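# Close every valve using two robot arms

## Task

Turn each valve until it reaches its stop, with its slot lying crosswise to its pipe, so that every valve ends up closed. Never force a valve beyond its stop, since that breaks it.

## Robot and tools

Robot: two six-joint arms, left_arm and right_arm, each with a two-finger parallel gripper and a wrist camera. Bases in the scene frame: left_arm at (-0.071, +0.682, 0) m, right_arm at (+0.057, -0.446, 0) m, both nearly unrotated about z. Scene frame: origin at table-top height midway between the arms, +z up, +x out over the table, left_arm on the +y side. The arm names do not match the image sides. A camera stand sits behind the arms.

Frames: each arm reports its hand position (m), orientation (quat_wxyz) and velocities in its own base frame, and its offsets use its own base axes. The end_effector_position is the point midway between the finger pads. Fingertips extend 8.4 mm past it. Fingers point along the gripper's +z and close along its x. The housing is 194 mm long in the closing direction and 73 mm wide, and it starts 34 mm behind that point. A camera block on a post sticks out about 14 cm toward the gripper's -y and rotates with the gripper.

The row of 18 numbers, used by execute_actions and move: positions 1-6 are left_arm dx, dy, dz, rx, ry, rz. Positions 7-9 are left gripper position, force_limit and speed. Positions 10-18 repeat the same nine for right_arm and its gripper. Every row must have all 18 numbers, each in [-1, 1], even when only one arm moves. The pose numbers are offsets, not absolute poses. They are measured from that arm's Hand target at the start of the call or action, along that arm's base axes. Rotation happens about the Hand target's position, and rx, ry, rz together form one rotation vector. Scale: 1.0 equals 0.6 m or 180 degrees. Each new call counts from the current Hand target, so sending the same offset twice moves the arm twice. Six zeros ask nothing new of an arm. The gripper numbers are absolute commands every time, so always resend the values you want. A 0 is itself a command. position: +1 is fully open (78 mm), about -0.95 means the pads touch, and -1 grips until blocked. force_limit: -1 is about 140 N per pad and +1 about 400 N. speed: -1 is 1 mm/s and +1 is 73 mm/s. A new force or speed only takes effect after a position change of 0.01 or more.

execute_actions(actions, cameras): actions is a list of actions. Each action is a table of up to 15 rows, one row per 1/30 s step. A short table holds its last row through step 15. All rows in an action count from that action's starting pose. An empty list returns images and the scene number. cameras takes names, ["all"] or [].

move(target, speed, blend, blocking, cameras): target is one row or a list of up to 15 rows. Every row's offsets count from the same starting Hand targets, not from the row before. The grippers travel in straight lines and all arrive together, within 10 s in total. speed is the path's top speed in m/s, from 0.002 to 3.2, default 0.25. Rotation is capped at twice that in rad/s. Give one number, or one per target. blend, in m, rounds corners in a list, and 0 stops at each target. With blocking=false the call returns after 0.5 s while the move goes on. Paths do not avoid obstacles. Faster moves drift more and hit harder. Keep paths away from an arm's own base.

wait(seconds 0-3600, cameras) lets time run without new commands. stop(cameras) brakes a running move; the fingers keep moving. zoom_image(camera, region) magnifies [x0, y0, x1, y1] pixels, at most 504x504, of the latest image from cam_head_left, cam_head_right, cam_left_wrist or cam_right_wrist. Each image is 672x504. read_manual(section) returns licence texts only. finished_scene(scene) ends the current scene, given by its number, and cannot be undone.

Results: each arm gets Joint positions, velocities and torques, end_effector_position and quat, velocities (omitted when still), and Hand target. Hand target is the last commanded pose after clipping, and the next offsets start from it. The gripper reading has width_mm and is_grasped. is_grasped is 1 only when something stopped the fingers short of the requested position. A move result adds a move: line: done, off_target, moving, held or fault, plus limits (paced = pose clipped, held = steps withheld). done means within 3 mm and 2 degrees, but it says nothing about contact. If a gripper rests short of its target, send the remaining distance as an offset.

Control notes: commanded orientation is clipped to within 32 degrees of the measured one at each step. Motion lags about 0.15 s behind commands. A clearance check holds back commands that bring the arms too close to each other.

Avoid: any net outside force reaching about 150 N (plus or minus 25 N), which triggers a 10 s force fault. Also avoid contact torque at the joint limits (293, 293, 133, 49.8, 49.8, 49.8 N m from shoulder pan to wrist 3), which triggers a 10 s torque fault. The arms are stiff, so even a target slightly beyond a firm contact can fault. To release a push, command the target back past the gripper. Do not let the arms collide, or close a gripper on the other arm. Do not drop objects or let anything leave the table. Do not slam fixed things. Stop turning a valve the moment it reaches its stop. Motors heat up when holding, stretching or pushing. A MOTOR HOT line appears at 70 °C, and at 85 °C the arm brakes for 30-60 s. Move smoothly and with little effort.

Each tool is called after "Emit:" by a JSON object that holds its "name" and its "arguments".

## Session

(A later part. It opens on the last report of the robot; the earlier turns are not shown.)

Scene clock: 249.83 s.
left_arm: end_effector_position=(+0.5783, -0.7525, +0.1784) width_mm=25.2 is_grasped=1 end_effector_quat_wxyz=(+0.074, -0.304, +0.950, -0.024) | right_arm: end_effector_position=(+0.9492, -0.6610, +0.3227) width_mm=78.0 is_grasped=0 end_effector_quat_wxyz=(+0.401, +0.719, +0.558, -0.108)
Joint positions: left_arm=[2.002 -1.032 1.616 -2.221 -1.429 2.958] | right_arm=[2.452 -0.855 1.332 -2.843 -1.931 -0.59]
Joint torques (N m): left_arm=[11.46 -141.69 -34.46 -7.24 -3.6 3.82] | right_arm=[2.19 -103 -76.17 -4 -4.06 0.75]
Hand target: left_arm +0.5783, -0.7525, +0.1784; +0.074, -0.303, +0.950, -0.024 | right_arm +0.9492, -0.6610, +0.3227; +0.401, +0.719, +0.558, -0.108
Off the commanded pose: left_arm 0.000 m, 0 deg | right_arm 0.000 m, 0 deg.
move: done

Emit:
{"name": "move", "arguments": {"target": [[0,0,0,-0.0019,0,0.012,-0.98,0.0,-0.6,0,0,0,0,0,0,1,1,1],[-0.0052,0,0.0329,-0.0019,0,0.012,-0.98,0.0,-0.6,0,0,0,0,0,0,1,1,1],[-0.1136,0.0015,0.013,-0.0341,0,0.2163,-0.98,0.0,-0.6,0,0,0,0,0,0,1,1,1],[-0.1107,0.0015,-0.008,-0.0341,0,0.2163,-0.98,0.0,-0.6,0,0,0,0,0,0,1,1,1]], "speed": [0.1,0.04,0.4,0.04], "cameras": ["cam_left_wrist"]}}

Emit:
{"name": "zoom_image", "arguments": {"camera": "cam_left_wrist", "region": [310, 60, 370, 120]}}

Scene clock: 253.40 s.
left_arm: end_effector_position=(+0.5118, -0.7516, +0.1739) width_mm=25.2 is_grasped=1 end_effector_quat_wxyz=(+0.062, -0.606, +0.792, -0.048) | right_arm: end_effector_position=(+0.9492, -0.6610, +0.3227) width_mm=78.0 is_grasped=0 end_effector_quat_wxyz=(+0.401, +0.719, +0.558, -0.108)
Joint positions: left_arm=[1.933 -1.081 1.704 -2.25 -1.424 2.201] | right_arm=[2.452 -0.855 1.332 -2.843 -1.931 -0.59]
Joint torques (N m): left_arm=[12.56 -126.61 -37.01 -8.57 1.86 2.43] | right_arm=[3.1 -103.24 -76.79 -3.51 -4.08 0.6]
Hand target: left_arm +0.5119, -0.7516, +0.1736; +0.062, -0.606, +0.792, -0.048 | right_arm +0.9492, -0.6610, +0.3227; +0.401, +0.719, +0.558, -0.108
Off the commanded pose: left_arm 0.000 m, 0 deg | right_arm 0.000 m, 0 deg.
move: done

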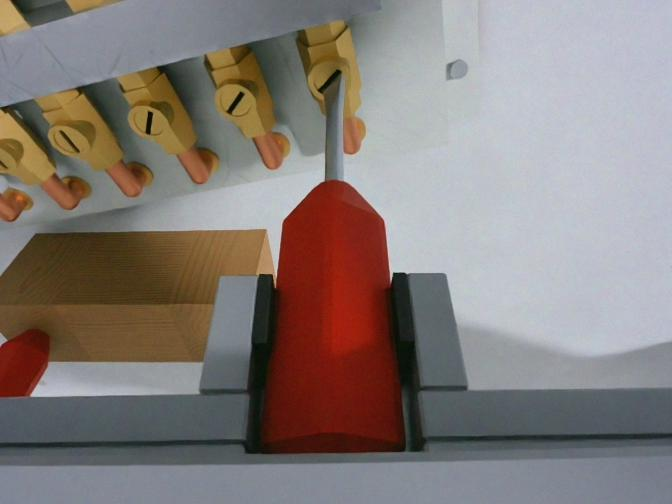

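Scaled by 8.400.

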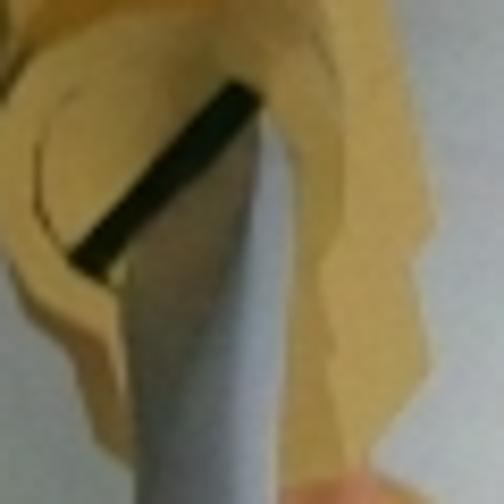

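Emit:
{"name": "move", "arguments": {"target": [[-0.00025,0.0016,-0.0042,-0.0017,0,0.011,-0.98,0.0,-0.6,0,0,0,0,0,0,1,1,1]], "speed": 0.03, "cameras": ["cam_left_wrist"]}}

Emit:
{"name": "zoom_image", "arguments": {"camera": "cam_left_wrist", "region": [310, 60, 370, 120]}}

Scene clock: 254.50 s.
left_arm: end_effector_position=(+0.5117, -0.7506, +0.1711) width_mm=25.2 is_grasped=1 end_effector_quat_wxyz=(+0.061, -0.619, +0.781, -0.049) | right_arm: end_effector_position=(+0.9492, -0.6610, +0.3227) width_mm=78.0 is_grasped=0 end_effector_quat_wxyz=(+0.401, +0.719, +0.558, -0.108)
Joint positions: left_arm=[1.933 -1.08 1.707 -2.255 -1.424 2.167] | right_arm=[2.452 -0.855 1.332 -2.843 -1.931 -0.59]
Joint torques (N m): left_arm=[14.87 -124.66 -37.78 -8.79 -2.42 -1.76] | right_arm=[3.28 -104.37 -75.98 -3.68 -4.03 0.66]
Hand target: left_arm +0.5117, -0.7506, +0.1711; +0.061, -0.620, +0.781, -0.049 | right_arm +0.9492, -0.6610, +0.3227; +0.401, +0.719, +0.558, -0.108
Off the commanded pose: left_arm 0.000 m, 0 deg | right_arm 0.000 m, 0 deg.
move: done

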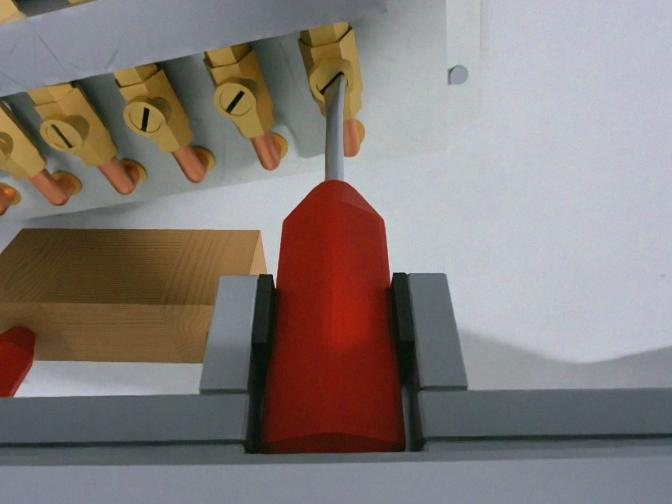

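Scaled by 8.400.

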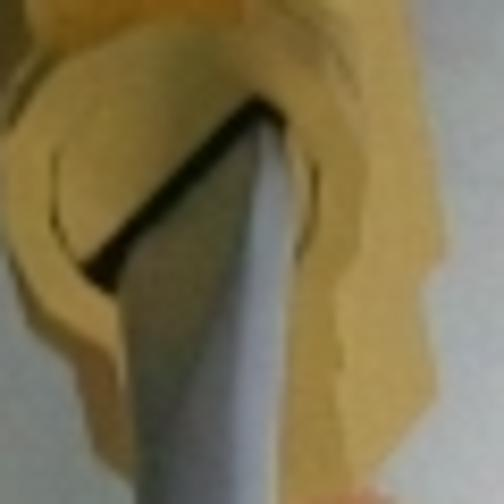

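Emit:
{"name": "move", "arguments": {"target": [[0.0003,0,-0.002,0,0,0,-0.98,0.0,-0.6,0,0,0,0,0,0,1,1,1]], "speed": 0.03, "cameras": ["cam_left_wrist"]}}

Emit:
{"name": "zoom_image", "arguments": {"camera": "cam_left_wrist", "region": [310, 60, 370, 120]}}

Scene clock: 255.10 s.
left_arm: end_effector_position=(+0.5119, -0.7507, +0.1701) width_mm=25.2 is_grasped=1 end_effector_quat_wxyz=(+0.061, -0.620, +0.781, -0.049) | right_arm: end_effector_position=(+0.9492, -0.6610, +0.3227) width_mm=78.0 is_grasped=0 end_effector_quat_wxyz=(+0.401, +0.719, +0.558, -0.108)
Joint positions: left_arm=[1.933 -1.078 1.708 -2.257 -1.424 2.167] | right_arm=[2.452 -0.855 1.332 -2.843 -1.931 -0.59]
Joint torques (N m): left_arm=[16.7 -77.11 -24.75 -4.76 -1.72 0.63] | right_arm=[2 -104.39 -76.21 -3.82 -4.13 0.85]
Hand target: left_arm +0.5119, -0.7506, +0.1699; +0.061, -0.620, +0.781, -0.049 | right_arm +0.9492, -0.6610, +0.3227; +0.401, +0.719, +0.558, -0.108
Off the commanded pose: left_arm 0.000 m, 0 deg | right_arm 0.000 m, 0 deg.
move: done

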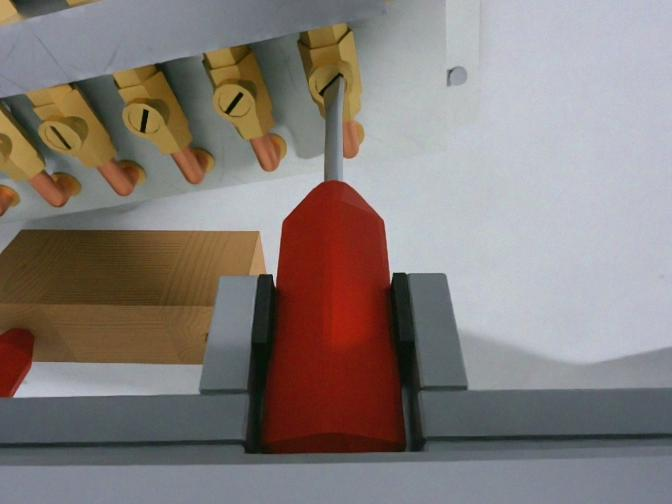

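Scaled by 8.400.

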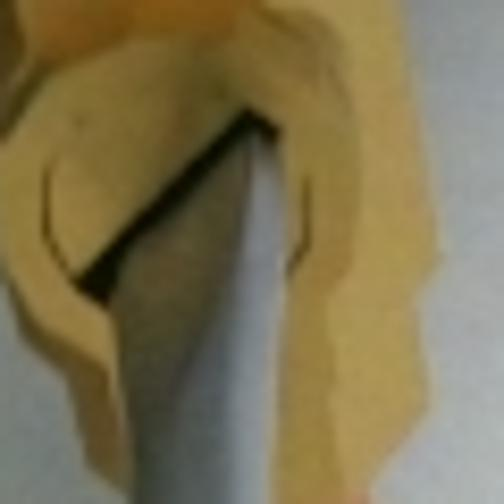

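Emit:
{"name": "move", "arguments": {"target": [[-0.0005,0,0.0035,0,0,0,-0.98,0.0,-0.6,0,0,0,0,0,0,1,1,1],[-0.0001,0.0002,0.0035,0,0,0,-0.98,0.0,-0.6,0,0,0,0,0,0,1,1,1],[0.0004,0.0002,0.0004,0,0,0,-0.98,0.0,-0.6,0,0,0,0,0,0,1,1,1]], "speed": 0.03, "cameras": ["cam_left_wrist"]}}

Emit:
{"name": "zoom_image", "arguments": {"camera": "cam_left_wrist", "region": [310, 60, 370, 120]}}

Scene clock: 255.97 s.
left_arm: end_effector_position=(+0.5121, -0.7506, +0.1706) width_mm=25.2 is_grasped=1 end_effector_quat_wxyz=(+0.061, -0.620, +0.781, -0.049) | right_arm: end_effector_position=(+0.9492, -0.6610, +0.3227) width_mm=78.0 is_grasped=0 end_effector_quat_wxyz=(+0.401, +0.719, +0.558, -0.108)
Joint positions: left_arm=[1.934 -1.079 1.707 -2.256 -1.424 2.167] | right_arm=[2.452 -0.855 1.332 -2.843 -1.931 -0.59]
Joint torques (N m): left_arm=[16.8 -105.91 -34.31 -7.91 -1.34 2.21] | right_arm=[2.25 -103.36 -76.82 -3.6 -4.23 0.47]
Hand target: left_arm +0.5121, -0.7505, +0.1701; +0.061, -0.620, +0.781, -0.049 | right_arm +0.9492, -0.6610, +0.3227; +0.401, +0.719, +0.558, -0.108
Off the commanded pose: left_arm 0.000 m, 0 deg | right_arm 0.000 m, 0 deg.
move: done

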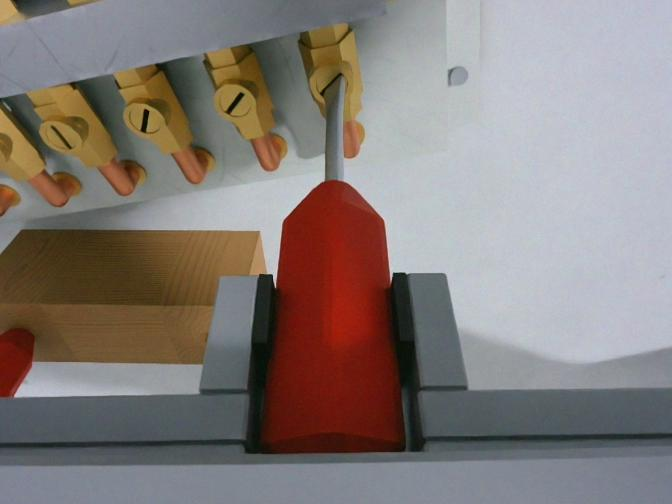

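Scaled by 8.400.

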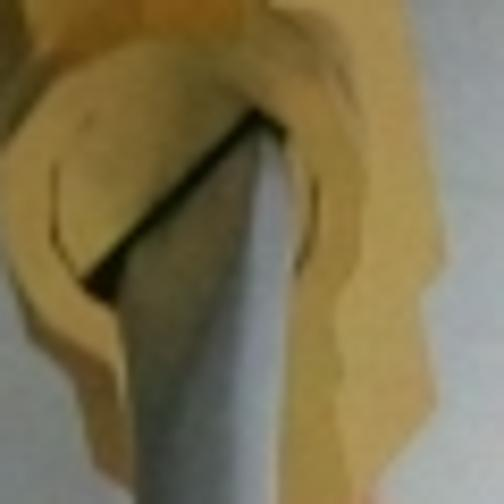

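Emit:
{"name": "move", "arguments": {"target": [[-0.0005,0,0.0035,0,0,0,-0.98,0.0,-0.6,0,0,0,0,0,0,1,1,1],[-0.0001,0.00015,0.0035,0.0009,0,-0.0055,-0.98,0.0,-0.6,0,0,0,0,0,0,1,1,1],[0.0003,0.00015,0.0006,0.0009,0,-0.0055,-0.98,0.0,-0.6,0,0,0,0,0,0,1,1,1]], "speed": 0.03, "cameras": ["cam_left_wrist"]}}

Emit:
{"name": "zoom_image", "arguments": {"camera": "cam_left_wrist", "region": [310, 60, 370, 120]}}

Scene clock: 257.20 s.
left_arm: end_effector_position=(+0.5123, -0.7504, +0.1707) width_mm=25.2 is_grasped=1 end_effector_quat_wxyz=(+0.062, -0.613, +0.786, -0.048) | right_arm: end_effector_position=(+0.9492, -0.6610, +0.3227) width_mm=78.0 is_grasped=0 end_effector_quat_wxyz=(+0.401, +0.719, +0.558, -0.108)
Joint positions: left_arm=[1.934 -1.079 1.707 -2.255 -1.424 2.185] | right_arm=[2.452 -0.855 1.332 -2.843 -1.931 -0.59]
Joint torques (N m): left_arm=[14.43 -123.36 -38.22 -8.4 -0.09 2.43] | right_arm=[2.08 -102.77 -76.42 -3.65 -4.27 0.77]
Hand target: left_arm +0.5123, -0.7504, +0.1705; +0.062, -0.613, +0.786, -0.048 | right_arm +0.9492, -0.6610, +0.3227; +0.401, +0.719, +0.558, -0.108
Off the commanded pose: left_arm 0.000 m, 0 deg | right_arm 0.000 m, 0 deg.
move: done

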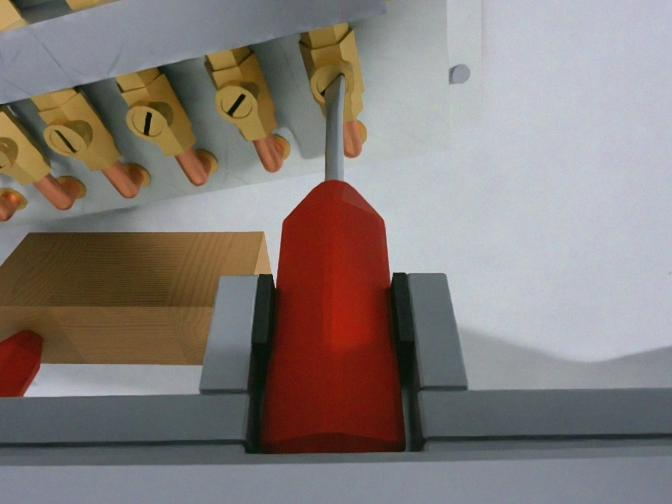

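Scaled by 8.400.

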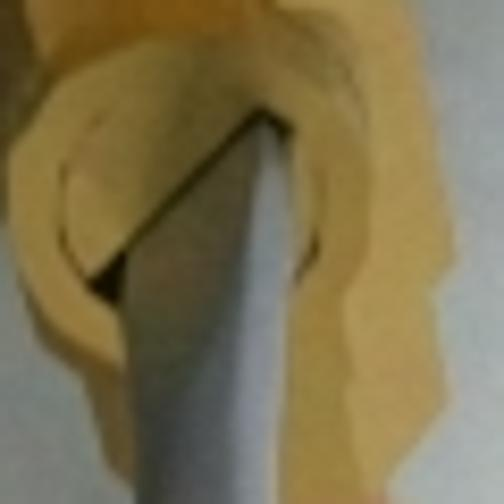

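Emit:
{"name": "move", "arguments": {"target": [[0.0001,0,-0.0006,0,0,0,-0.98,0.0,-0.6,0,0,0,0,0,0,1,1,1]], "speed": 0.02}}

Scene clock: 257.80 s.
left_arm: end_effector_position=(+0.5124, -0.7504, +0.1702) width_mm=25.2 is_grasped=1 end_effector_quat_wxyz=(+0.062, -0.613, +0.786, -0.048) | right_arm: end_effector_position=(+0.9492, -0.6610, +0.3227) width_mm=78.0 is_grasped=0 end_effector_quat_wxyz=(+0.401, +0.719, +0.558, -0.108)
Joint positions: left_arm=[1.934 -1.078 1.708 -2.256 -1.424 2.185] | right_arm=[2.452 -0.855 1.332 -2.843 -1.931 -0.59]
Joint torques (N m): left_arm=[15.02 -124 -38.6 -8.76 0.12 2.44] | right_arm=[0.97 -102.54 -76.1 -4.03 -4.29 0.6]
Hand target: left_arm +0.5124, -0.7504, +0.1701; +0.062, -0.613, +0.786, -0.048 | right_arm +0.9492, -0.6610, +0.3227; +0.401, +0.719, +0.558, -0.108
Off the commanded pose: left_arm 0.000 m, 0 deg | right_arm 0.000 m, 0 deg.
move: done

Emit:
{"name": "move", "arguments": {"target": [[0.0002,0,-0.0012,0,0,0,-0.98,0.0,-0.6,0,0,0,0,0,0,1,1,1],[0.0004,0,-0.0025,0,0,0,-0.98,0.0,-0.6,0,0,0,0,0,0,1,1,1]], "speed": 0.02}}

Emit:
{"name": "move", "arguments": {"target": [[0.0005,0.0005,0.0001,0.0174,0,-0.1103,-0.98,0.0,-0.6,0,0,0,0,0,0,1,1,1],[0.0011,0.00075,0.0002,0.034,0,-0.2152,-0.98,0.0,-0.6,0,0,0,0,0,0,1,1,1]], "speed": 0.12, "cameras": ["cam_left_wrist"]}}

Emit:
{"name": "zoom_image", "arguments": {"camera": "cam_left_wrist", "region": [210, 60, 370, 220]}}

Scene clock: 258.50 s.
left_arm: end_effector_position=(+0.5126, -0.7504, +0.1687) width_mm=25.2 is_grasped=1 end_effector_quat_wxyz=(+0.062, -0.613, +0.786, -0.048) | right_arm: end_effector_position=(+0.9492, -0.6610, +0.3227) width_mm=78.0 is_grasped=0 end_effector_quat_wxyz=(+0.401, +0.719, +0.558, -0.108)
Joint positions: left_arm=[1.934 -1.077 1.708 -2.258 -1.424 2.185] | right_arm=[2.452 -0.855 1.332 -2.843 -1.931 -0.59]
Joint torques (N m): left_arm=[13.28 -124.23 -37.27 -8.91 -0.9 2.15] | right_arm=[2.27 -103.56 -76.06 -3.63 -4.13 0.62]
Hand target: left_arm +0.5126, -0.7504, +0.1686; +0.062, -0.613, +0.786, -0.048 | right_arm +0.9492, -0.6610, +0.3227; +0.401, +0.719, +0.558, -0.108
Off the commanded pose: left_arm 0.000 m, 0 deg | right_arm 0.000 m, 0 deg.
move: done

Scene clock: 262.27 s.
left_arm: end_effector_position=(+0.5133, -0.7500, +0.1688) width_mm=25.2 is_grasped=1 end_effector_quat_wxyz=(+0.074, -0.313, +0.946, -0.025) end_effector_velocity=(+0.001, +0.000, +0.000) end_effector_angular_velocity=(+0.000, +0.001, -0.004) | right_arm: end_effector_position=(+0.9492, -0.6610, +0.3227) width_mm=78.0 is_grasped=0 end_effector_quat_wxyz=(+0.401, +0.719, +0.558, -0.108)
Joint positions: left_arm=[1.935 -1.077 1.708 -2.258 -1.424 2.87] | right_arm=[2.452 -0.855 1.332 -2.843 -1.931 -0.59]
Joint velocities: left_arm=[0.001 0 0 -0.001 -0.001 0.005] | right_arm=[within noise]
Joint torques (N m): left_arm=[13.19 -123.19 -46.14 -7.78 -2.41 3.84] | right_arm=[0.41 -103.15 -76.38 -3.8 -4.48 0.56]
Hand target: left_arm +0.5133, -0.7500, +0.1688; +0.074, -0.313, +0.946, -0.025 | right_arm +0.9492, -0.6610, +0.3227; +0.401, +0.719, +0.558, -0.108
Off the commanded pose: left_arm 0.000 m, 0 deg | right_arm 0.000 m, 0 deg.
move: done

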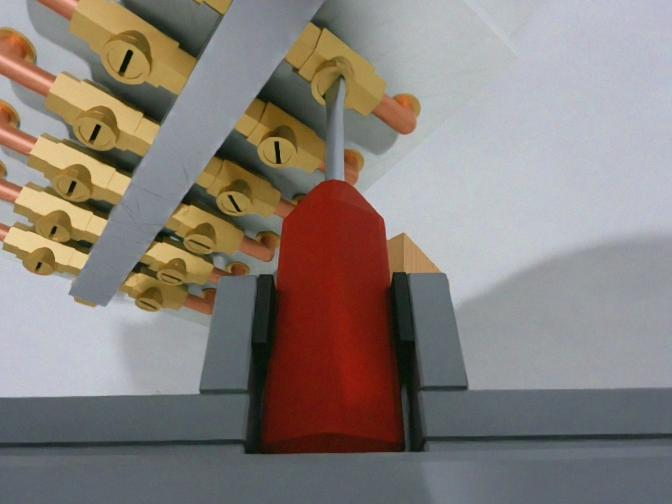

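Scaled by 3.150.

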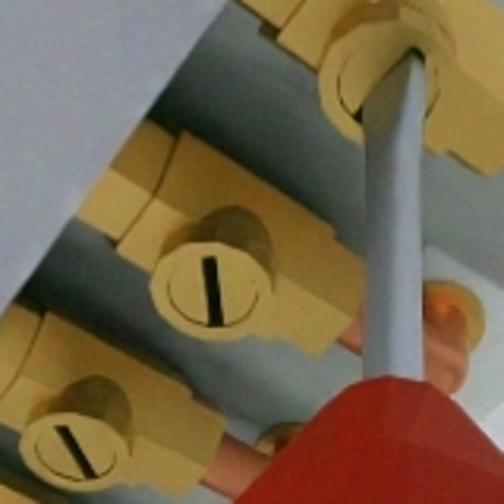

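Emit:
{"name": "move", "arguments": {"target": [[0,0.0001,0,0.0009,0,-0.0058,-0.98,0.0,-0.6,0,0,0,0,0,0,1,1,1]], "speed": 0.04}}

Emit:
{"name": "move", "arguments": {"target": [[0,0,0,-0.0019,0,0.012,-0.98,0.0,-0.6,0,0,0,0,0,0,1,1,1],[-0.0031,0,0.0198,-0.0019,0,0.012,-0.98,0.0,-0.6,0,0,0,0,0,0,1,1,1],[-0.0023,0.065,0.0158,-0.0363,0,0.2303,-0.98,0.0,-0.6,0,0,0,0,0,0,1,1,1],[-0.0009,0.065,0.0068,-0.0363,0,0.2303,-0.98,0.0,-0.6,0,0,0,0,0,0,1,1,1]], "speed": [0.1,0.03,0.5,0.03], "cameras": ["cam_left_wrist"]}}

Emit:
{"name": "zoom_image", "arguments": {"camera": "cam_left_wrist", "region": [310, 60, 370, 120]}}

Scene clock: 263.23 s.
left_arm: end_effector_position=(+0.5133, -0.7499, +0.1687) width_mm=25.2 is_grasped=1 end_effector_quat_wxyz=(+0.075, -0.305, +0.949, -0.024) | right_arm: end_effector_position=(+0.9492, -0.6610, +0.3227) width_mm=78.0 is_grasped=0 end_effector_quat_wxyz=(+0.401, +0.719, +0.558, -0.108)
Joint positions: left_arm=[1.935 -1.077 1.708 -2.259 -1.424 2.889] | right_arm=[2.452 -0.855 1.332 -2.843 -1.931 -0.59]
Joint torques (N m): left_arm=[12.2 -140.4 -35.32 -7.58 -2.39 4.46] | right_arm=[1.57 -102.56 -77.01 -3.98 -4.13 0.49]
Hand target: left_arm +0.5133, -0.7499, +0.1688; +0.075, -0.305, +0.949, -0.024 | right_arm +0.9492, -0.6610, +0.3227; +0.401, +0.719, +0.558, -0.108
Off the commanded pose: left_arm 0.000 m, 0 deg | right_arm 0.000 m, 0 deg.
move: done

Scene clock: 266.07 s.
left_arm: end_effector_position=(+0.5127, -0.7109, +0.1731) width_mm=25.2 is_grasped=1 end_effector_quat_wxyz=(+0.061, -0.624, +0.777, -0.049) | right_arm: end_effector_position=(+0.9492, -0.6610, +0.3227) width_mm=78.0 is_grasped=0 end_effector_quat_wxyz=(+0.401, +0.719, +0.558, -0.108)
Joint positions: left_arm=[1.951 -1.125 1.777 -2.281 -1.425 2.173] | right_arm=[2.452 -0.855 1.332 -2.843 -1.931 -0.59]
Joint torques (N m): left_arm=[13.93 -121.47 -37.75 -9.39 4.87 -1.08] | right_arm=[1.89 -104.31 -76.78 -3.88 -4.02 0.76]
Hand target: left_arm +0.5127, -0.7109, +0.1728; +0.061, -0.624, +0.777, -0.049 | right_arm +0.9492, -0.6610, +0.3227; +0.401, +0.719, +0.558, -0.108
Off the commanded pose: left_arm 0.000 m, 0 deg | right_arm 0.000 m, 0 deg.
move: done

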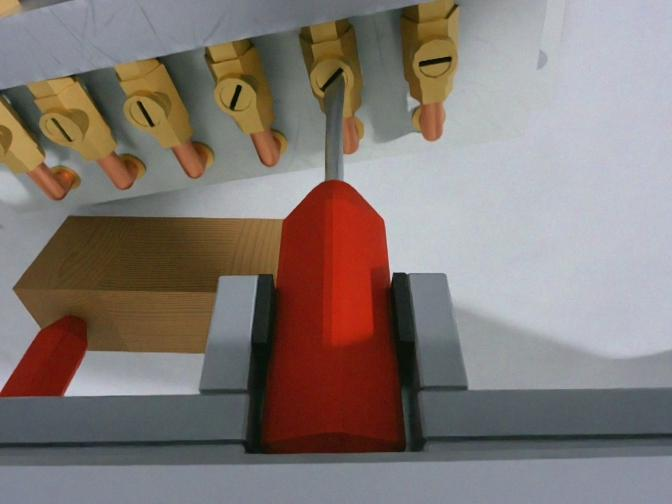

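Scaled by 8.400.

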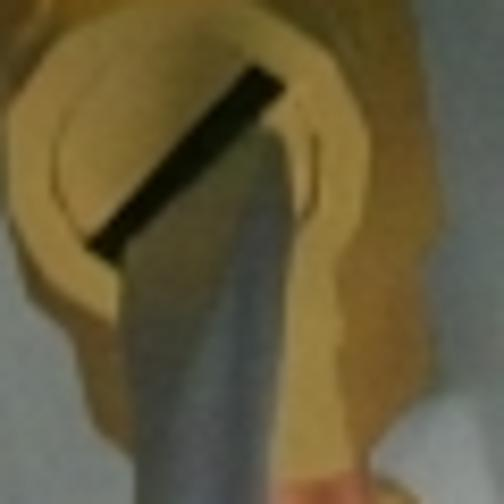

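Emit:
{"name": "move", "arguments": {"target": [[0.0008,0.0005,0,0,0,0,-0.98,0.0,-0.6,0,0,0,0,0,0,1,1,1],[0.0014,0.0005,-0.0037,0,0,0,-0.98,0.0,-0.6,0,0,0,0,0,0,1,1,1]], "speed": 0.03, "cameras": ["cam_left_wrist"]}}

Emit:
{"name": "zoom_image", "arguments": {"camera": "cam_left_wrist", "region": [310, 60, 370, 120]}}

Scene clock: 267.20 s.
left_arm: end_effector_position=(+0.5136, -0.7106, +0.1707) width_mm=25.2 is_grasped=1 end_effector_quat_wxyz=(+0.061, -0.624, +0.777, -0.049) | right_arm: end_effector_position=(+0.9492, -0.6610, +0.3227) width_mm=78.0 is_grasped=0 end_effector_quat_wxyz=(+0.401, +0.719, +0.558, -0.108)
Joint positions: left_arm=[1.952 -1.123 1.778 -2.285 -1.425 2.174] | right_arm=[2.452 -0.855 1.332 -2.843 -1.931 -0.59]
Joint torques (N m): left_arm=[13.74 -118.16 -36.54 -8.78 -1.07 2.43] | right_arm=[1.86 -103.97 -75.9 -3.66 -4.3 0.68]
Hand target: left_arm +0.5136, -0.7106, +0.1706; +0.061, -0.624, +0.777, -0.049 | right_arm +0.9492, -0.6610, +0.3227; +0.401, +0.719, +0.558, -0.108
Off the commanded pose: left_arm 0.000 m, 0 deg | right_arm 0.000 m, 0 deg.
move: done

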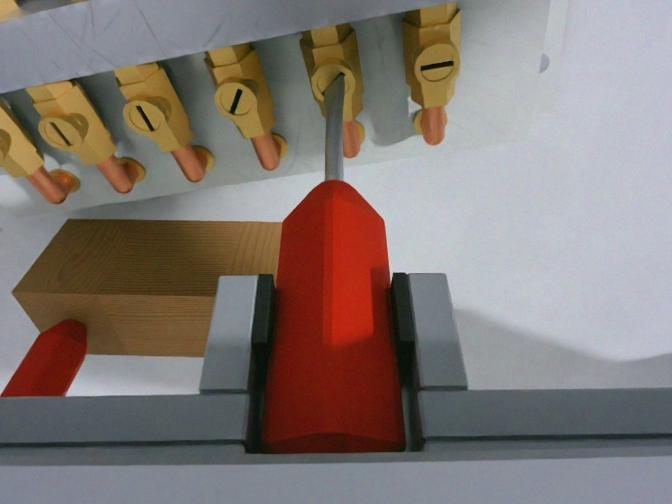

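Scaled by 8.400.

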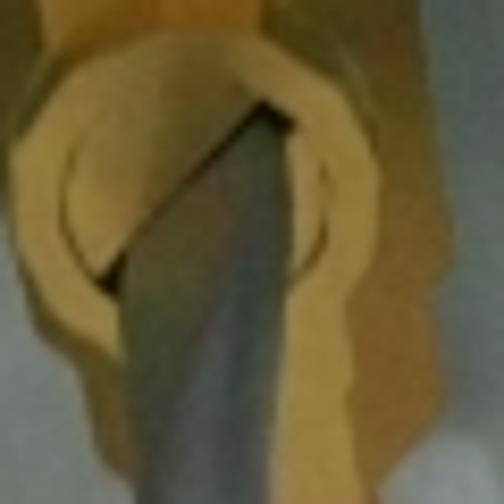

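Emit:
{"name": "move", "arguments": {"target": [[0.0001,0,-0.0007,0,0,0,-0.98,0.0,-0.6,0,0,0,0,0,0,1,1,1]], "speed": 0.02}}

Scene clock: 267.77 s.
left_arm: end_effector_position=(+0.5136, -0.7106, +0.1702) width_mm=25.2 is_grasped=1 end_effector_quat_wxyz=(+0.061, -0.624, +0.777, -0.049) | right_arm: end_effector_position=(+0.9492, -0.6610, +0.3227) width_mm=78.0 is_grasped=0 end_effector_quat_wxyz=(+0.401, +0.719, +0.558, -0.108)
Joint positions: left_arm=[1.952 -1.122 1.778 -2.286 -1.425 2.174] | right_arm=[2.452 -0.855 1.332 -2.843 -1.931 -0.59]
Joint torques (N m): left_arm=[13.6 -117.58 -36.87 -8.99 -3.27 2.3] | right_arm=[1.88 -103.61 -76.02 -3.75 -4.32 0.77]
Hand target: left_arm +0.5136, -0.7106, +0.1702; +0.061, -0.624, +0.777, -0.049 | right_arm +0.9492, -0.6610, +0.3227; +0.401, +0.719, +0.558, -0.108
Off the commanded pose: left_arm 0.000 m, 0 deg | right_arm 0.000 m, 0 deg.
move: done

Emit:
{"name": "move", "arguments": {"target": [[0.00015,0,-0.001,0,0,0,-0.98,0.0,-0.6,0,0,0,0,0,0,1,1,1]], "speed": 0.02}}

Emit:
{"name": "move", "arguments": {"target": [[0.0002,0,-0.0014,0,0,0,-0.98,0.0,-0.6,0,0,0,0,0,0,1,1,1],[0.0007,0.0005,-0.0013,0.0174,0,-0.1103,-0.98,0.0,-0.6,0,0,0,0,0,0,1,1,1],[0.0013,0.0008,-0.0012,0.0356,0,-0.2256,-0.98,0.0,-0.6,0,0,0,0,0,0,1,1,1]], "speed": [0.02,0.12,0.12], "cameras": ["cam_left_wrist"]}}

Emit:
{"name": "zoom_image", "arguments": {"camera": "cam_left_wrist", "region": [210, 60, 370, 220]}}

Scene clock: 268.50 s.
left_arm: end_effector_position=(+0.5137, -0.7106, +0.1696) width_mm=25.2 is_grasped=1 end_effector_quat_wxyz=(+0.061, -0.624, +0.777, -0.049) | right_arm: end_effector_position=(+0.9492, -0.6610, +0.3227) width_mm=78.0 is_grasped=0 end_effector_quat_wxyz=(+0.401, +0.719, +0.558, -0.108)
Joint positions: left_arm=[1.952 -1.122 1.779 -2.287 -1.425 2.174] | right_arm=[2.452 -0.855 1.332 -2.843 -1.931 -0.59]
Joint torques (N m): left_arm=[14.06 -115.04 -35.89 -8.79 -3.2 2.37] | right_arm=[3.07 -103.95 -75.83 -3.77 -4.26 0.43]
Hand target: left_arm +0.5137, -0.7106, +0.1696; +0.061, -0.624, +0.777, -0.049 | right_arm +0.9492, -0.6610, +0.3227; +0.401, +0.719, +0.558, -0.108
Off the commanded pose: left_arm 0.000 m, 0 deg | right_arm 0.000 m, 0 deg.
move: done

Scene clock: 272.50 s.
left_arm: end_effector_position=(+0.5145, -0.7101, +0.1689) width_mm=25.2 is_grasped=1 end_effector_quat_wxyz=(+0.074, -0.312, +0.947, -0.025) | right_arm: end_effector_position=(+0.9492, -0.6610, +0.3227) width_mm=78.0 is_grasped=0 end_effector_quat_wxyz=(+0.401, +0.719, +0.558, -0.108)
Joint positions: left_arm=[1.954 -1.121 1.779 -2.288 -1.425 2.892] | right_arm=[2.452 -0.855 1.332 -2.843 -1.931 -0.59]
Joint torques (N m): left_arm=[16.25 -110.14 -30.87 -4.62 -3.96 3.66] | right_arm=[3.52 -102.34 -76.46 -4.13 -3.97 0.76]
Hand target: left_arm +0.5145, -0.7101, +0.1689; +0.074, -0.312, +0.947, -0.025 | right_arm +0.9492, -0.6610, +0.3227; +0.401, +0.719, +0.558, -0.108
Off the commanded pose: left_arm 0.000 m, 0 deg | right_arm 0.000 m, 0 deg.
move: done

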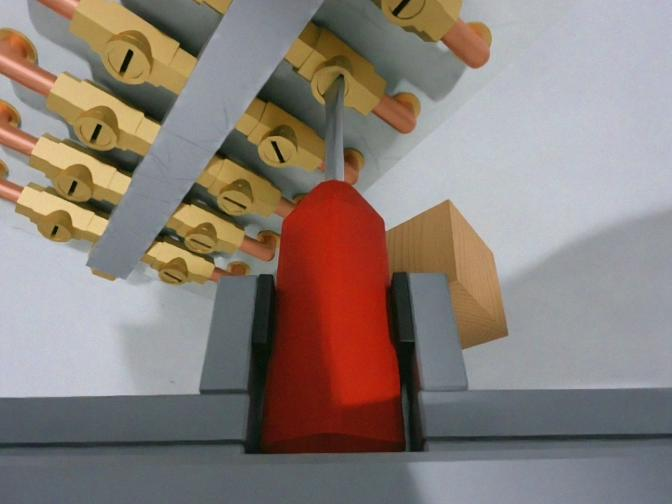

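Scaled by 3.150.

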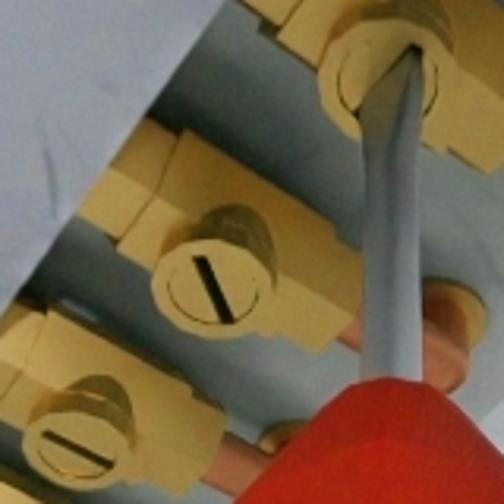

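Emit:
{"name": "move", "arguments": {"target": [[0,0.0001,0,0.0009,0,-0.0058,-0.98,0.0,-0.6,0,0,0,0,0,0,1,1,1]], "speed": 0.04}}

Emit:
{"name": "move", "arguments": {"target": [[0,0,0,-0.0019,0,0.012,-0.98,0.0,-0.6,0,0,0,0,0,0,1,1,1],[-0.0031,0,0.0198,-0.0019,0,0.012,-0.98,0.0,-0.6,0,0,0,0,0,0,1,1,1],[-0.0026,0.0643,0.0157,-0.0511,0,0.3239,-0.98,0.0,-0.6,0,0,0,0,0,0,1,1,1],[-0.0012,0.0643,0.0067,-0.0511,0,0.3239,-0.98,0.0,-0.6,0,0,0,0,0,0,1,1,1]], "speed": [0.1,0.03,0.5,0.03], "cameras": ["cam_left_wrist"]}}

Emit:
{"name": "zoom_image", "arguments": {"camera": "cam_left_wrist", "region": [310, 60, 370, 120]}}

Scene clock: 273.43 s.
left_arm: end_effector_position=(+0.5145, -0.7101, +0.1689) width_mm=25.2 is_grasped=1 end_effector_quat_wxyz=(+0.075, -0.303, +0.950, -0.024) | right_arm: end_effector_position=(+0.9492, -0.6610, +0.3227) width_mm=78.0 is_grasped=0 end_effector_quat_wxyz=(+0.401, +0.719, +0.558, -0.108)
Joint positions: left_arm=[1.954 -1.121 1.779 -2.289 -1.425 2.911] | right_arm=[2.452 -0.855 1.332 -2.843 -1.931 -0.59]
Joint torques (N m): left_arm=[16.18 -116.37 -22.01 -4.38 -3.9 4] | right_arm=[0.18 -103.29 -76.56 -3.89 -4.36 0.73]
Hand target: left_arm +0.5145, -0.7101, +0.1689; +0.075, -0.303, +0.950, -0.024 | right_arm +0.9492, -0.6610, +0.3227; +0.401, +0.719, +0.558, -0.108
Off the commanded pose: left_arm 0.000 m, 0 deg | right_arm 0.000 m, 0 deg.
move: done

Scene clock: 276.57 s.
left_arm: end_effector_position=(+0.5138, -0.6715, +0.1731) width_mm=25.2 is_grasped=1 end_effector_quat_wxyz=(-0.053, +0.732, -0.677, +0.057) | right_arm: end_effector_position=(+0.9492, -0.6610, +0.3227) width_mm=78.0 is_grasped=0 end_effector_quat_wxyz=(+0.401, +0.719, +0.558, -0.108)
Joint positions: left_arm=[1.971 -1.168 1.845 -2.309 -1.426 1.898] | right_arm=[2.452 -0.855 1.332 -2.843 -1.931 -0.59]
Joint torques (N m): left_arm=[13.73 -111.02 -36.27 -8.56 4.91 -0.94] | right_arm=[3.94 -102.29 -76.65 -3.57 -4.11 0.67]
Hand target: left_arm +0.5138, -0.6715, +0.1729; -0.053, +0.732, -0.677, +0.057 | right_arm +0.9492, -0.6610, +0.3227; +0.401, +0.719, +0.558, -0.108
Off the commanded pose: left_arm 0.000 m, 0 deg | right_arm 0.000 m, 0 deg.
move: done

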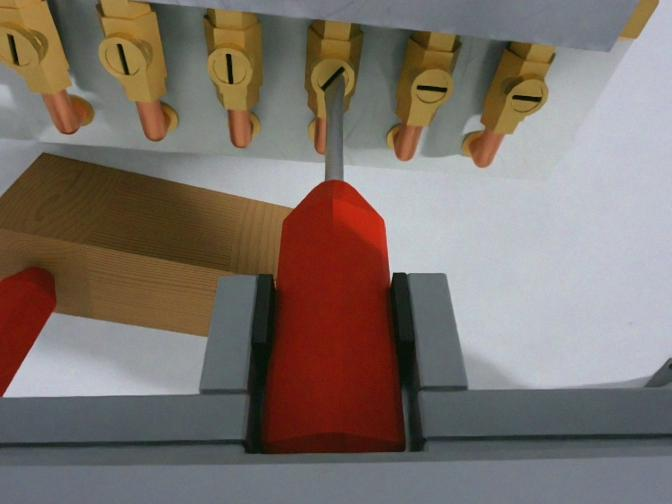

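Scaled by 8.400.

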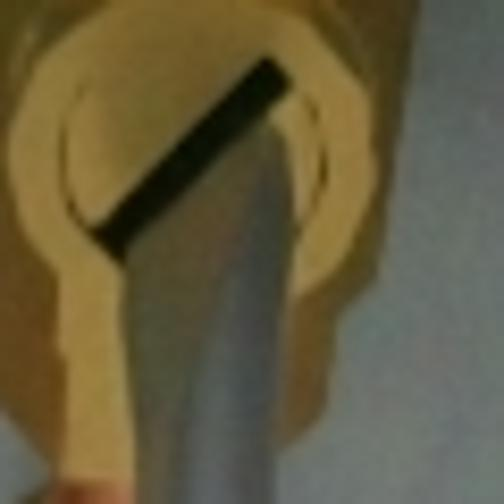

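Emit:
{"name": "move", "arguments": {"target": [[0.0006,0.0007,0,-0.0009,0,0.0055,-0.98,0.0,-0.6,0,0,0,0,0,0,1,1,1],[0.0012,0.0007,-0.0038,-0.0009,0,0.0055,-0.98,0.0,-0.6,0,0,0,0,0,0,1,1,1]], "speed": 0.03, "cameras": ["cam_left_wrist"]}}

Emit:
{"name": "zoom_image", "arguments": {"camera": "cam_left_wrist", "region": [310, 60, 370, 120]}}

Scene clock: 277.43 s.
left_arm: end_effector_position=(+0.5145, -0.6711, +0.1709) width_mm=25.2 is_grasped=1 end_effector_quat_wxyz=(-0.053, +0.737, -0.671, +0.058) | right_arm: end_effector_position=(+0.9492, -0.6610, +0.3227) width_mm=78.0 is_grasped=0 end_effector_quat_wxyz=(+0.401, +0.719, +0.558, -0.108)
Joint positions: left_arm=[1.972 -1.166 1.846 -2.313 -1.426 1.882] | right_arm=[2.452 -0.855 1.332 -2.843 -1.931 -0.59]
Joint torques (N m): left_arm=[14.21 -111.3 -36.29 -9.02 -3.04 -1.85] | right_arm=[1.16 -103.63 -75.55 -3.58 -4.15 0.49]
Hand target: left_arm +0.5145, -0.6711, +0.1706; -0.053, +0.737, -0.671, +0.058 | right_arm +0.9492, -0.6610, +0.3227; +0.401, +0.719, +0.558, -0.108
Off the commanded pose: left_arm 0.000 m, 0 deg | right_arm 0.000 m, 0 deg.
move: done

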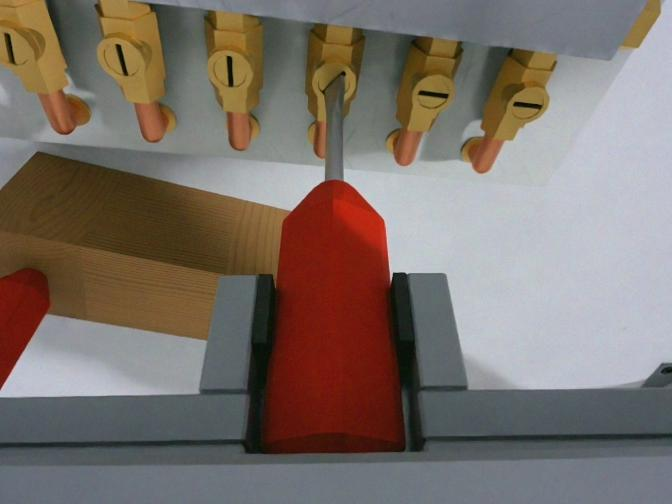

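Scaled by 8.400.

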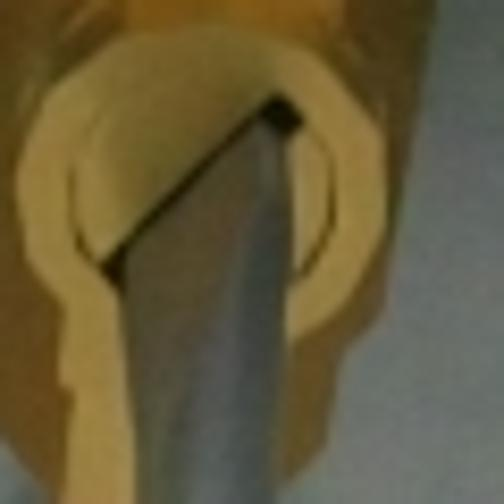

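Emit:
{"name": "move", "arguments": {"target": [[0.0001,0,-0.0006,0,0,0,-0.98,0.0,-0.6,0,0,0,0,0,0,1,1,1]], "speed": 0.02}}

Scene clock: 278.07 s.
left_arm: end_effector_position=(+0.5146, -0.6711, +0.1703) width_mm=25.2 is_grasped=1 end_effector_quat_wxyz=(-0.053, +0.737, -0.671, +0.058) | right_arm: end_effector_position=(+0.9492, -0.6610, +0.3227) width_mm=78.0 is_grasped=0 end_effector_quat_wxyz=(+0.401, +0.719, +0.558, -0.108)
Joint positions: left_arm=[1.972 -1.165 1.846 -2.314 -1.426 1.882] | right_arm=[2.452 -0.855 1.332 -2.843 -1.931 -0.59]
Joint torques (N m): left_arm=[14.79 -110.03 -35.46 -8.82 -3.31 0.03] | right_arm=[2.25 -101.7 -76.05 -3.46 -3.88 0.58]
Hand target: left_arm +0.5146, -0.6711, +0.1703; -0.053, +0.737, -0.671, +0.058 | right_arm +0.9492, -0.6610, +0.3227; +0.401, +0.719, +0.558, -0.108
Off the commanded pose: left_arm 0.000 m, 0 deg | right_arm 0.000 m, 0 deg.
move: done

Emit:
{"name": "move", "arguments": {"target": [[0.00015,0,-0.001,0,0,0,-0.98,0.0,-0.6,0,0,0,0,0,0,1,1,1]], "speed": 0.02}}

Emit:
{"name": "move", "arguments": {"target": [[0.0002,0,-0.0014,0,0,0,-0.98,0.0,-0.6,0,0,0,0,0,0,1,1,1],[0.0007,0.0008,-0.0013,0.0256,0,-0.1619,-0.98,0.0,-0.6,0,0,0,0,0,0,1,1,1],[0.0015,0.0013,-0.0012,0.0511,0,-0.3238,-0.98,0.0,-0.6,0,0,0,0,0,0,1,1,1]], "speed": [0.02,0.12,0.12], "cameras": ["cam_left_wrist"]}}

Emit:
{"name": "zoom_image", "arguments": {"camera": "cam_left_wrist", "region": [210, 60, 370, 220]}}

Scene clock: 278.77 s.
left_arm: end_effector_position=(+0.5146, -0.6711, +0.1697) width_mm=25.2 is_grasped=1 end_effector_quat_wxyz=(-0.053, +0.737, -0.671, +0.058) | right_arm: end_effector_position=(+0.9492, -0.6610, +0.3227) width_mm=78.0 is_grasped=0 end_effector_quat_wxyz=(+0.401, +0.719, +0.558, -0.108)
Joint positions: left_arm=[1.972 -1.164 1.846 -2.314 -1.426 1.882] | right_arm=[2.452 -0.855 1.332 -2.843 -1.931 -0.59]
Joint torques (N m): left_arm=[14.11 -109.92 -35.9 -8.84 -2.91 1.78] | right_arm=[1.18 -103.57 -76.7 -3.69 -4.48 0.64]
Hand target: left_arm +0.5146, -0.6711, +0.1697; -0.053, +0.737, -0.671, +0.058 | right_arm +0.9492, -0.6610, +0.3227; +0.401, +0.719, +0.558, -0.108
Off the commanded pose: left_arm 0.000 m, 0 deg | right_arm 0.000 m, 0 deg.
move: done

Scene clock: 284.07 s.
left_arm: end_effector_position=(+0.5156, -0.6703, +0.1690) width_mm=25.2 is_grasped=1 end_effector_quat_wxyz=(+0.074, -0.312, +0.947, -0.025) | right_arm: end_effector_position=(+0.9492, -0.6610, +0.3227) width_mm=78.0 is_grasped=0 end_effector_quat_wxyz=(+0.401, +0.719, +0.558, -0.108)
Joint positions: left_arm=[1.973 -1.164 1.847 -2.316 -1.427 2.913] | right_arm=[2.452 -0.855 1.332 -2.843 -1.931 -0.59]
Joint torques (N m): left_arm=[6.62 -137.9 -35.7 -7.59 -5.3 3.34] | right_arm=[1.44 -101.96 -76.08 -3.77 -4.03 0.82]
Hand target: left_arm +0.5155, -0.6703, +0.1689; +0.074, -0.311, +0.947, -0.025 | right_arm +0.9492, -0.6610, +0.3227; +0.401, +0.719, +0.558, -0.108
Off the commanded pose: left_arm 0.000 m, 0 deg | right_arm 0.000 m, 0 deg.
move: done

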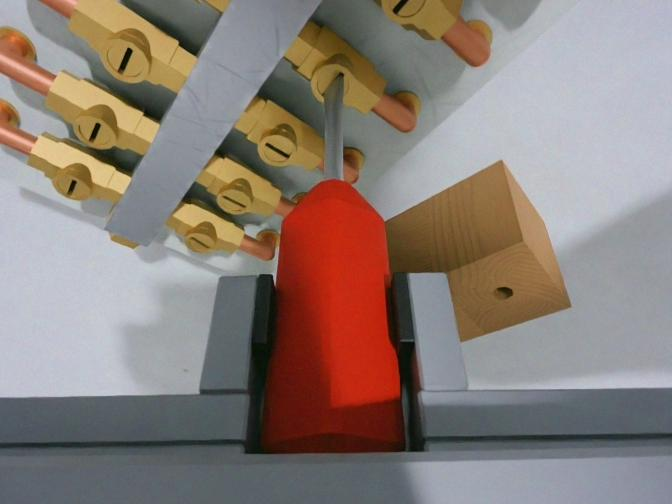

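Scaled by 3.150.

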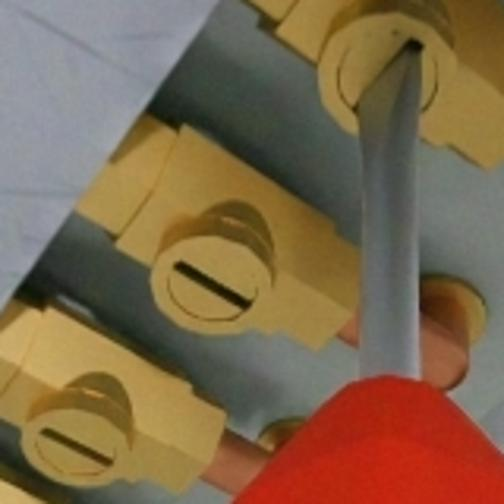

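Emit:
{"name": "move", "arguments": {"target": [[0,0.0001,0,0.0009,0,-0.0058,-0.98,0.0,-0.6,0,0,0,0,0,0,1,1,1]], "speed": 0.04}}

Emit:
{"name": "move", "arguments": {"target": [[0,0,0,-0.0019,0,0.012,-0.98,0.0,-0.6,0,0,0,0,0,0,1,1,1],[-0.0031,0,0.0198,-0.0019,0,0.012,-0.98,0.0,-0.6,0,0,0,0,0,0,1,1,1],[-0.0023,0.063,0.0158,-0.0862,0,0.5462,-0.98,0.0,-0.6,0,0,0,0,0,0,1,1,1],[-0.0008,0.063,0.0068,-0.0862,0,0.5462,-0.98,0.0,-0.6,0,0,0,0,0,0,1,1,1]], "speed": [0.1,0.03,0.6,0.03], "cameras": ["cam_left_wrist"]}}

Emit:
{"name": "zoom_image", "arguments": {"camera": "cam_left_wrist", "region": [310, 60, 370, 120]}}

Scene clock: 284.93 s.
left_arm: end_effector_position=(+0.5156, -0.6702, +0.1689) width_mm=25.2 is_grasped=1 end_effector_quat_wxyz=(+0.075, -0.303, +0.950, -0.024) | right_arm: end_effector_position=(+0.9492, -0.6610, +0.3227) width_mm=78.0 is_grasped=0 end_effector_quat_wxyz=(+0.401, +0.719, +0.558, -0.108)
Joint positions: left_arm=[1.973 -1.164 1.847 -2.317 -1.427 2.931] | right_arm=[2.452 -0.855 1.332 -2.843 -1.931 -0.59]
Joint torques (N m): left_arm=[7.05 -140.61 -32.99 -7.55 -5.18 3.96] | right_arm=[1.64 -104.87 -75.62 -3.86 -4.09 0.64]
Hand target: left_arm +0.5155, -0.6702, +0.1689; +0.075, -0.303, +0.950, -0.024 | right_arm +0.9492, -0.6610, +0.3227; +0.401, +0.719, +0.558, -0.108
Off the commanded pose: left_arm 0.000 m, 0 deg | right_arm 0.000 m, 0 deg.
move: done

Scene clock: 288.53 s.
left_arm: end_effector_position=(+0.5150, -0.6324, +0.1732) width_mm=25.2 is_grasped=1 end_effector_quat_wxyz=(-0.030, +0.921, -0.382, +0.072) | right_arm: end_effector_position=(+0.9492, -0.6610, +0.3227) width_mm=78.0 is_grasped=0 end_effector_quat_wxyz=(+0.401, +0.719, +0.558, -0.108)
Joint positions: left_arm=[1.992 -1.209 1.908 -2.333 -1.428 1.213] | right_arm=[2.452 -0.855 1.332 -2.843 -1.931 -0.59]
Joint torques (N m): left_arm=[15.23 -102.71 -36.07 -9.1 4.83 1.12] | right_arm=[2.62 -101.39 -76.49 -3.52 -4 0.74]
Hand target: left_arm +0.5151, -0.6324, +0.1730; -0.030, +0.921, -0.382, +0.072 | right_arm +0.9492, -0.6610, +0.3227; +0.401, +0.719, +0.558, -0.108
Off the commanded pose: left_arm 0.000 m, 0 deg | right_arm 0.000 m, 0 deg.
move: done

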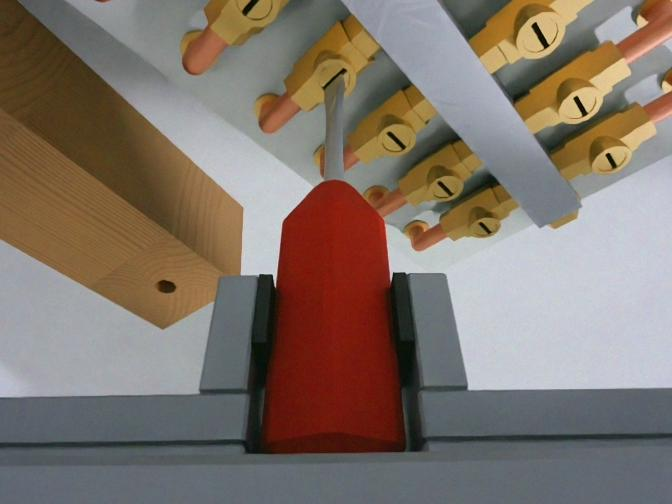

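Scaled by 8.400.

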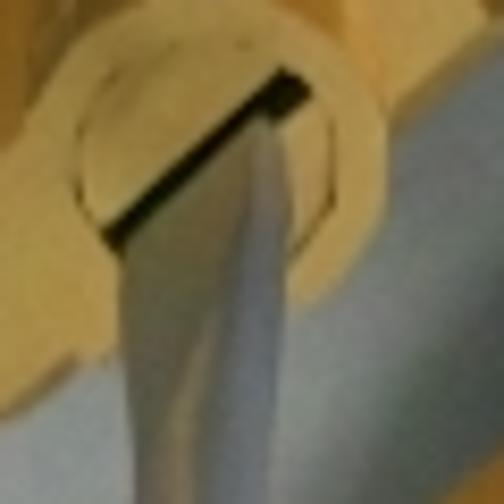

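Emit:
{"name": "move", "arguments": {"target": [[0.0007,-0.00015,0,0.003,0,-0.0192,-0.98,0.0,-0.6,0,0,0,0,0,0,1,1,1],[0.0011,-0.00015,-0.0026,0.003,0,-0.0192,-0.98,0.0,-0.6,0,0,0,0,0,0,1,1,1]], "speed": 0.03, "cameras": ["cam_left_wrist"]}}

Emit:
{"name": "zoom_image", "arguments": {"camera": "cam_left_wrist", "region": [310, 60, 370, 120]}}

Scene clock: 291.03 s.
left_arm: end_effector_position=(+0.5157, -0.6325, +0.1717) width_mm=25.2 is_grasped=1 end_effector_quat_wxyz=(-0.032, +0.909, -0.410, +0.071) | right_arm: end_effector_position=(+0.9492, -0.6610, +0.3227) width_mm=78.0 is_grasped=0 end_effector_quat_wxyz=(+0.401, +0.719, +0.558, -0.108)
Joint positions: left_arm=[1.993 -1.207 1.908 -2.336 -1.428 1.275] | right_arm=[2.452 -0.855 1.332 -2.843 -1.931 -0.59]
Joint torques (N m): left_arm=[14.98 -104.09 -35 -8.46 -3.05 1.94] | right_arm=[2.21 -102.66 -76.36 -3.73 -4.11 0.73]
Hand target: left_arm +0.5157, -0.6325, +0.1715; -0.032, +0.909, -0.410, +0.071 | right_arm +0.9492, -0.6610, +0.3227; +0.401, +0.719, +0.558, -0.108
Off the commanded pose: left_arm 0.000 m, 0 deg | right_arm 0.000 m, 0 deg.
move: done

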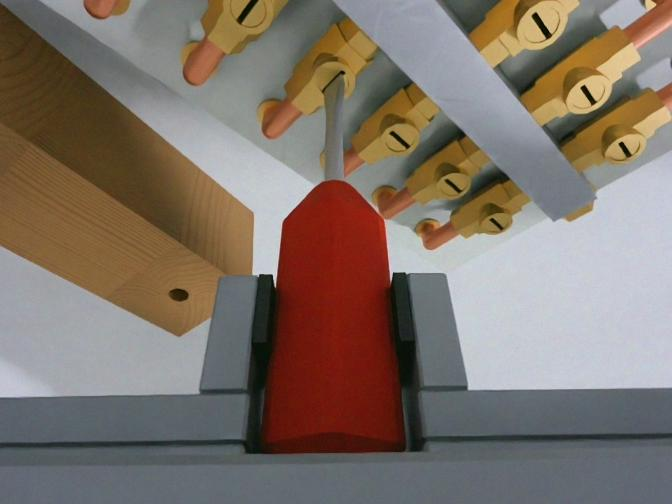

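Scaled by 8.400.

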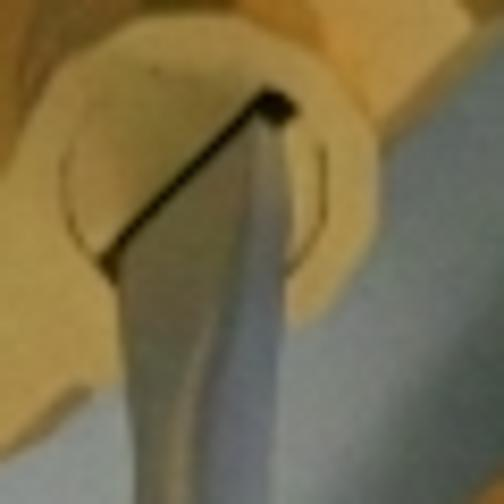

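Emit:
{"name": "move", "arguments": {"target": [[0,-0.0004,0,0,0,0,-0.98,0.0,-0.6,0,0,0,0,0,0,1,1,1],[0.00025,-0.0004,-0.0016,0,0,0,-0.98,0.0,-0.6,0,0,0,0,0,0,1,1,1]], "speed": 0.03, "cameras": ["cam_left_wrist"]}}

Emit:
{"name": "zoom_image", "arguments": {"camera": "cam_left_wrist", "region": [310, 60, 370, 120]}}

Scene clock: 291.70 s.
left_arm: end_effector_position=(+0.5159, -0.6328, +0.1706) width_mm=25.2 is_grasped=1 end_effector_quat_wxyz=(-0.032, +0.909, -0.410, +0.071) | right_arm: end_effector_position=(+0.9492, -0.6610, +0.3227) width_mm=78.0 is_grasped=0 end_effector_quat_wxyz=(+0.401, +0.719, +0.558, -0.108)
Joint positions: left_arm=[1.993 -1.205 1.908 -2.338 -1.428 1.275] | right_arm=[2.452 -0.855 1.332 -2.843 -1.931 -0.59]
Joint torques (N m): left_arm=[14.66 -102.42 -39.09 -9.13 -3.21 2.28] | right_arm=[1.34 -103.29 -76.15 -3.76 -4.15 0.86]
Hand target: left_arm +0.5159, -0.6328, +0.1705; -0.032, +0.909, -0.410, +0.071 | right_arm +0.9492, -0.6610, +0.3227; +0.401, +0.719, +0.558, -0.108
Off the commanded pose: left_arm 0.000 m, 0 deg | right_arm 0.000 m, 0 deg.
move: done

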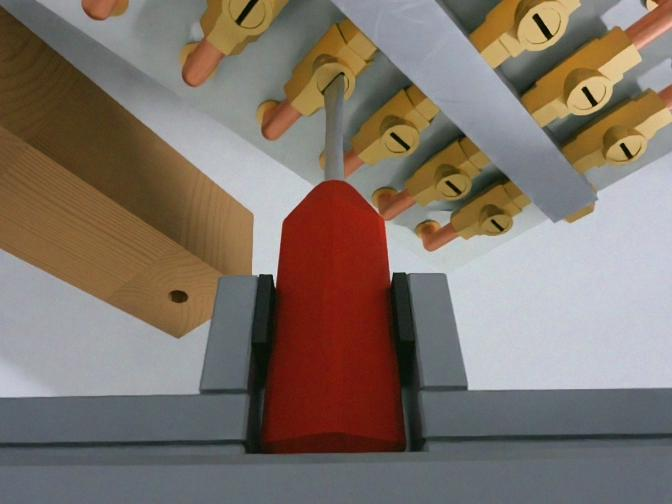

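Scaled by 8.400.

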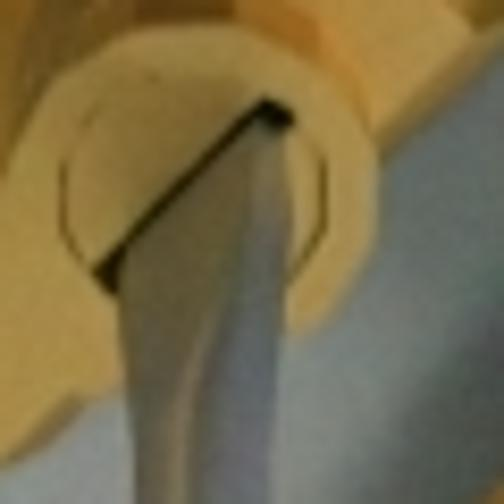

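Emit:
{"name": "move", "arguments": {"target": [[0.0001,0,-0.0005,0,0,0,-0.98,0.0,-0.6,0,0,0,0,0,0,1,1,1]], "speed": 0.02}}

Scene clock: 292.27 s.
left_arm: end_effector_position=(+0.5159, -0.6328, +0.1702) width_mm=25.2 is_grasped=1 end_effector_quat_wxyz=(-0.032, +0.909, -0.410, +0.071) | right_arm: end_effector_position=(+0.9492, -0.6610, +0.3227) width_mm=78.0 is_grasped=0 end_effector_quat_wxyz=(+0.401, +0.719, +0.558, -0.108)
Joint positions: left_arm=[1.993 -1.205 1.908 -2.338 -1.428 1.275] | right_arm=[2.452 -0.855 1.332 -2.843 -1.931 -0.59]
Joint torques (N m): left_arm=[14.49 -102.92 -35.44 -8.85 -2.89 2.12] | right_arm=[1.73 -103.66 -76.97 -3.62 -4.2 0.79]
Hand target: left_arm +0.5159, -0.6328, +0.1702; -0.032, +0.909, -0.410, +0.071 | right_arm +0.9492, -0.6610, +0.3227; +0.401, +0.719, +0.558, -0.108
Off the commanded pose: left_arm 0.000 m, 0 deg | right_arm 0.000 m, 0 deg.
move: done


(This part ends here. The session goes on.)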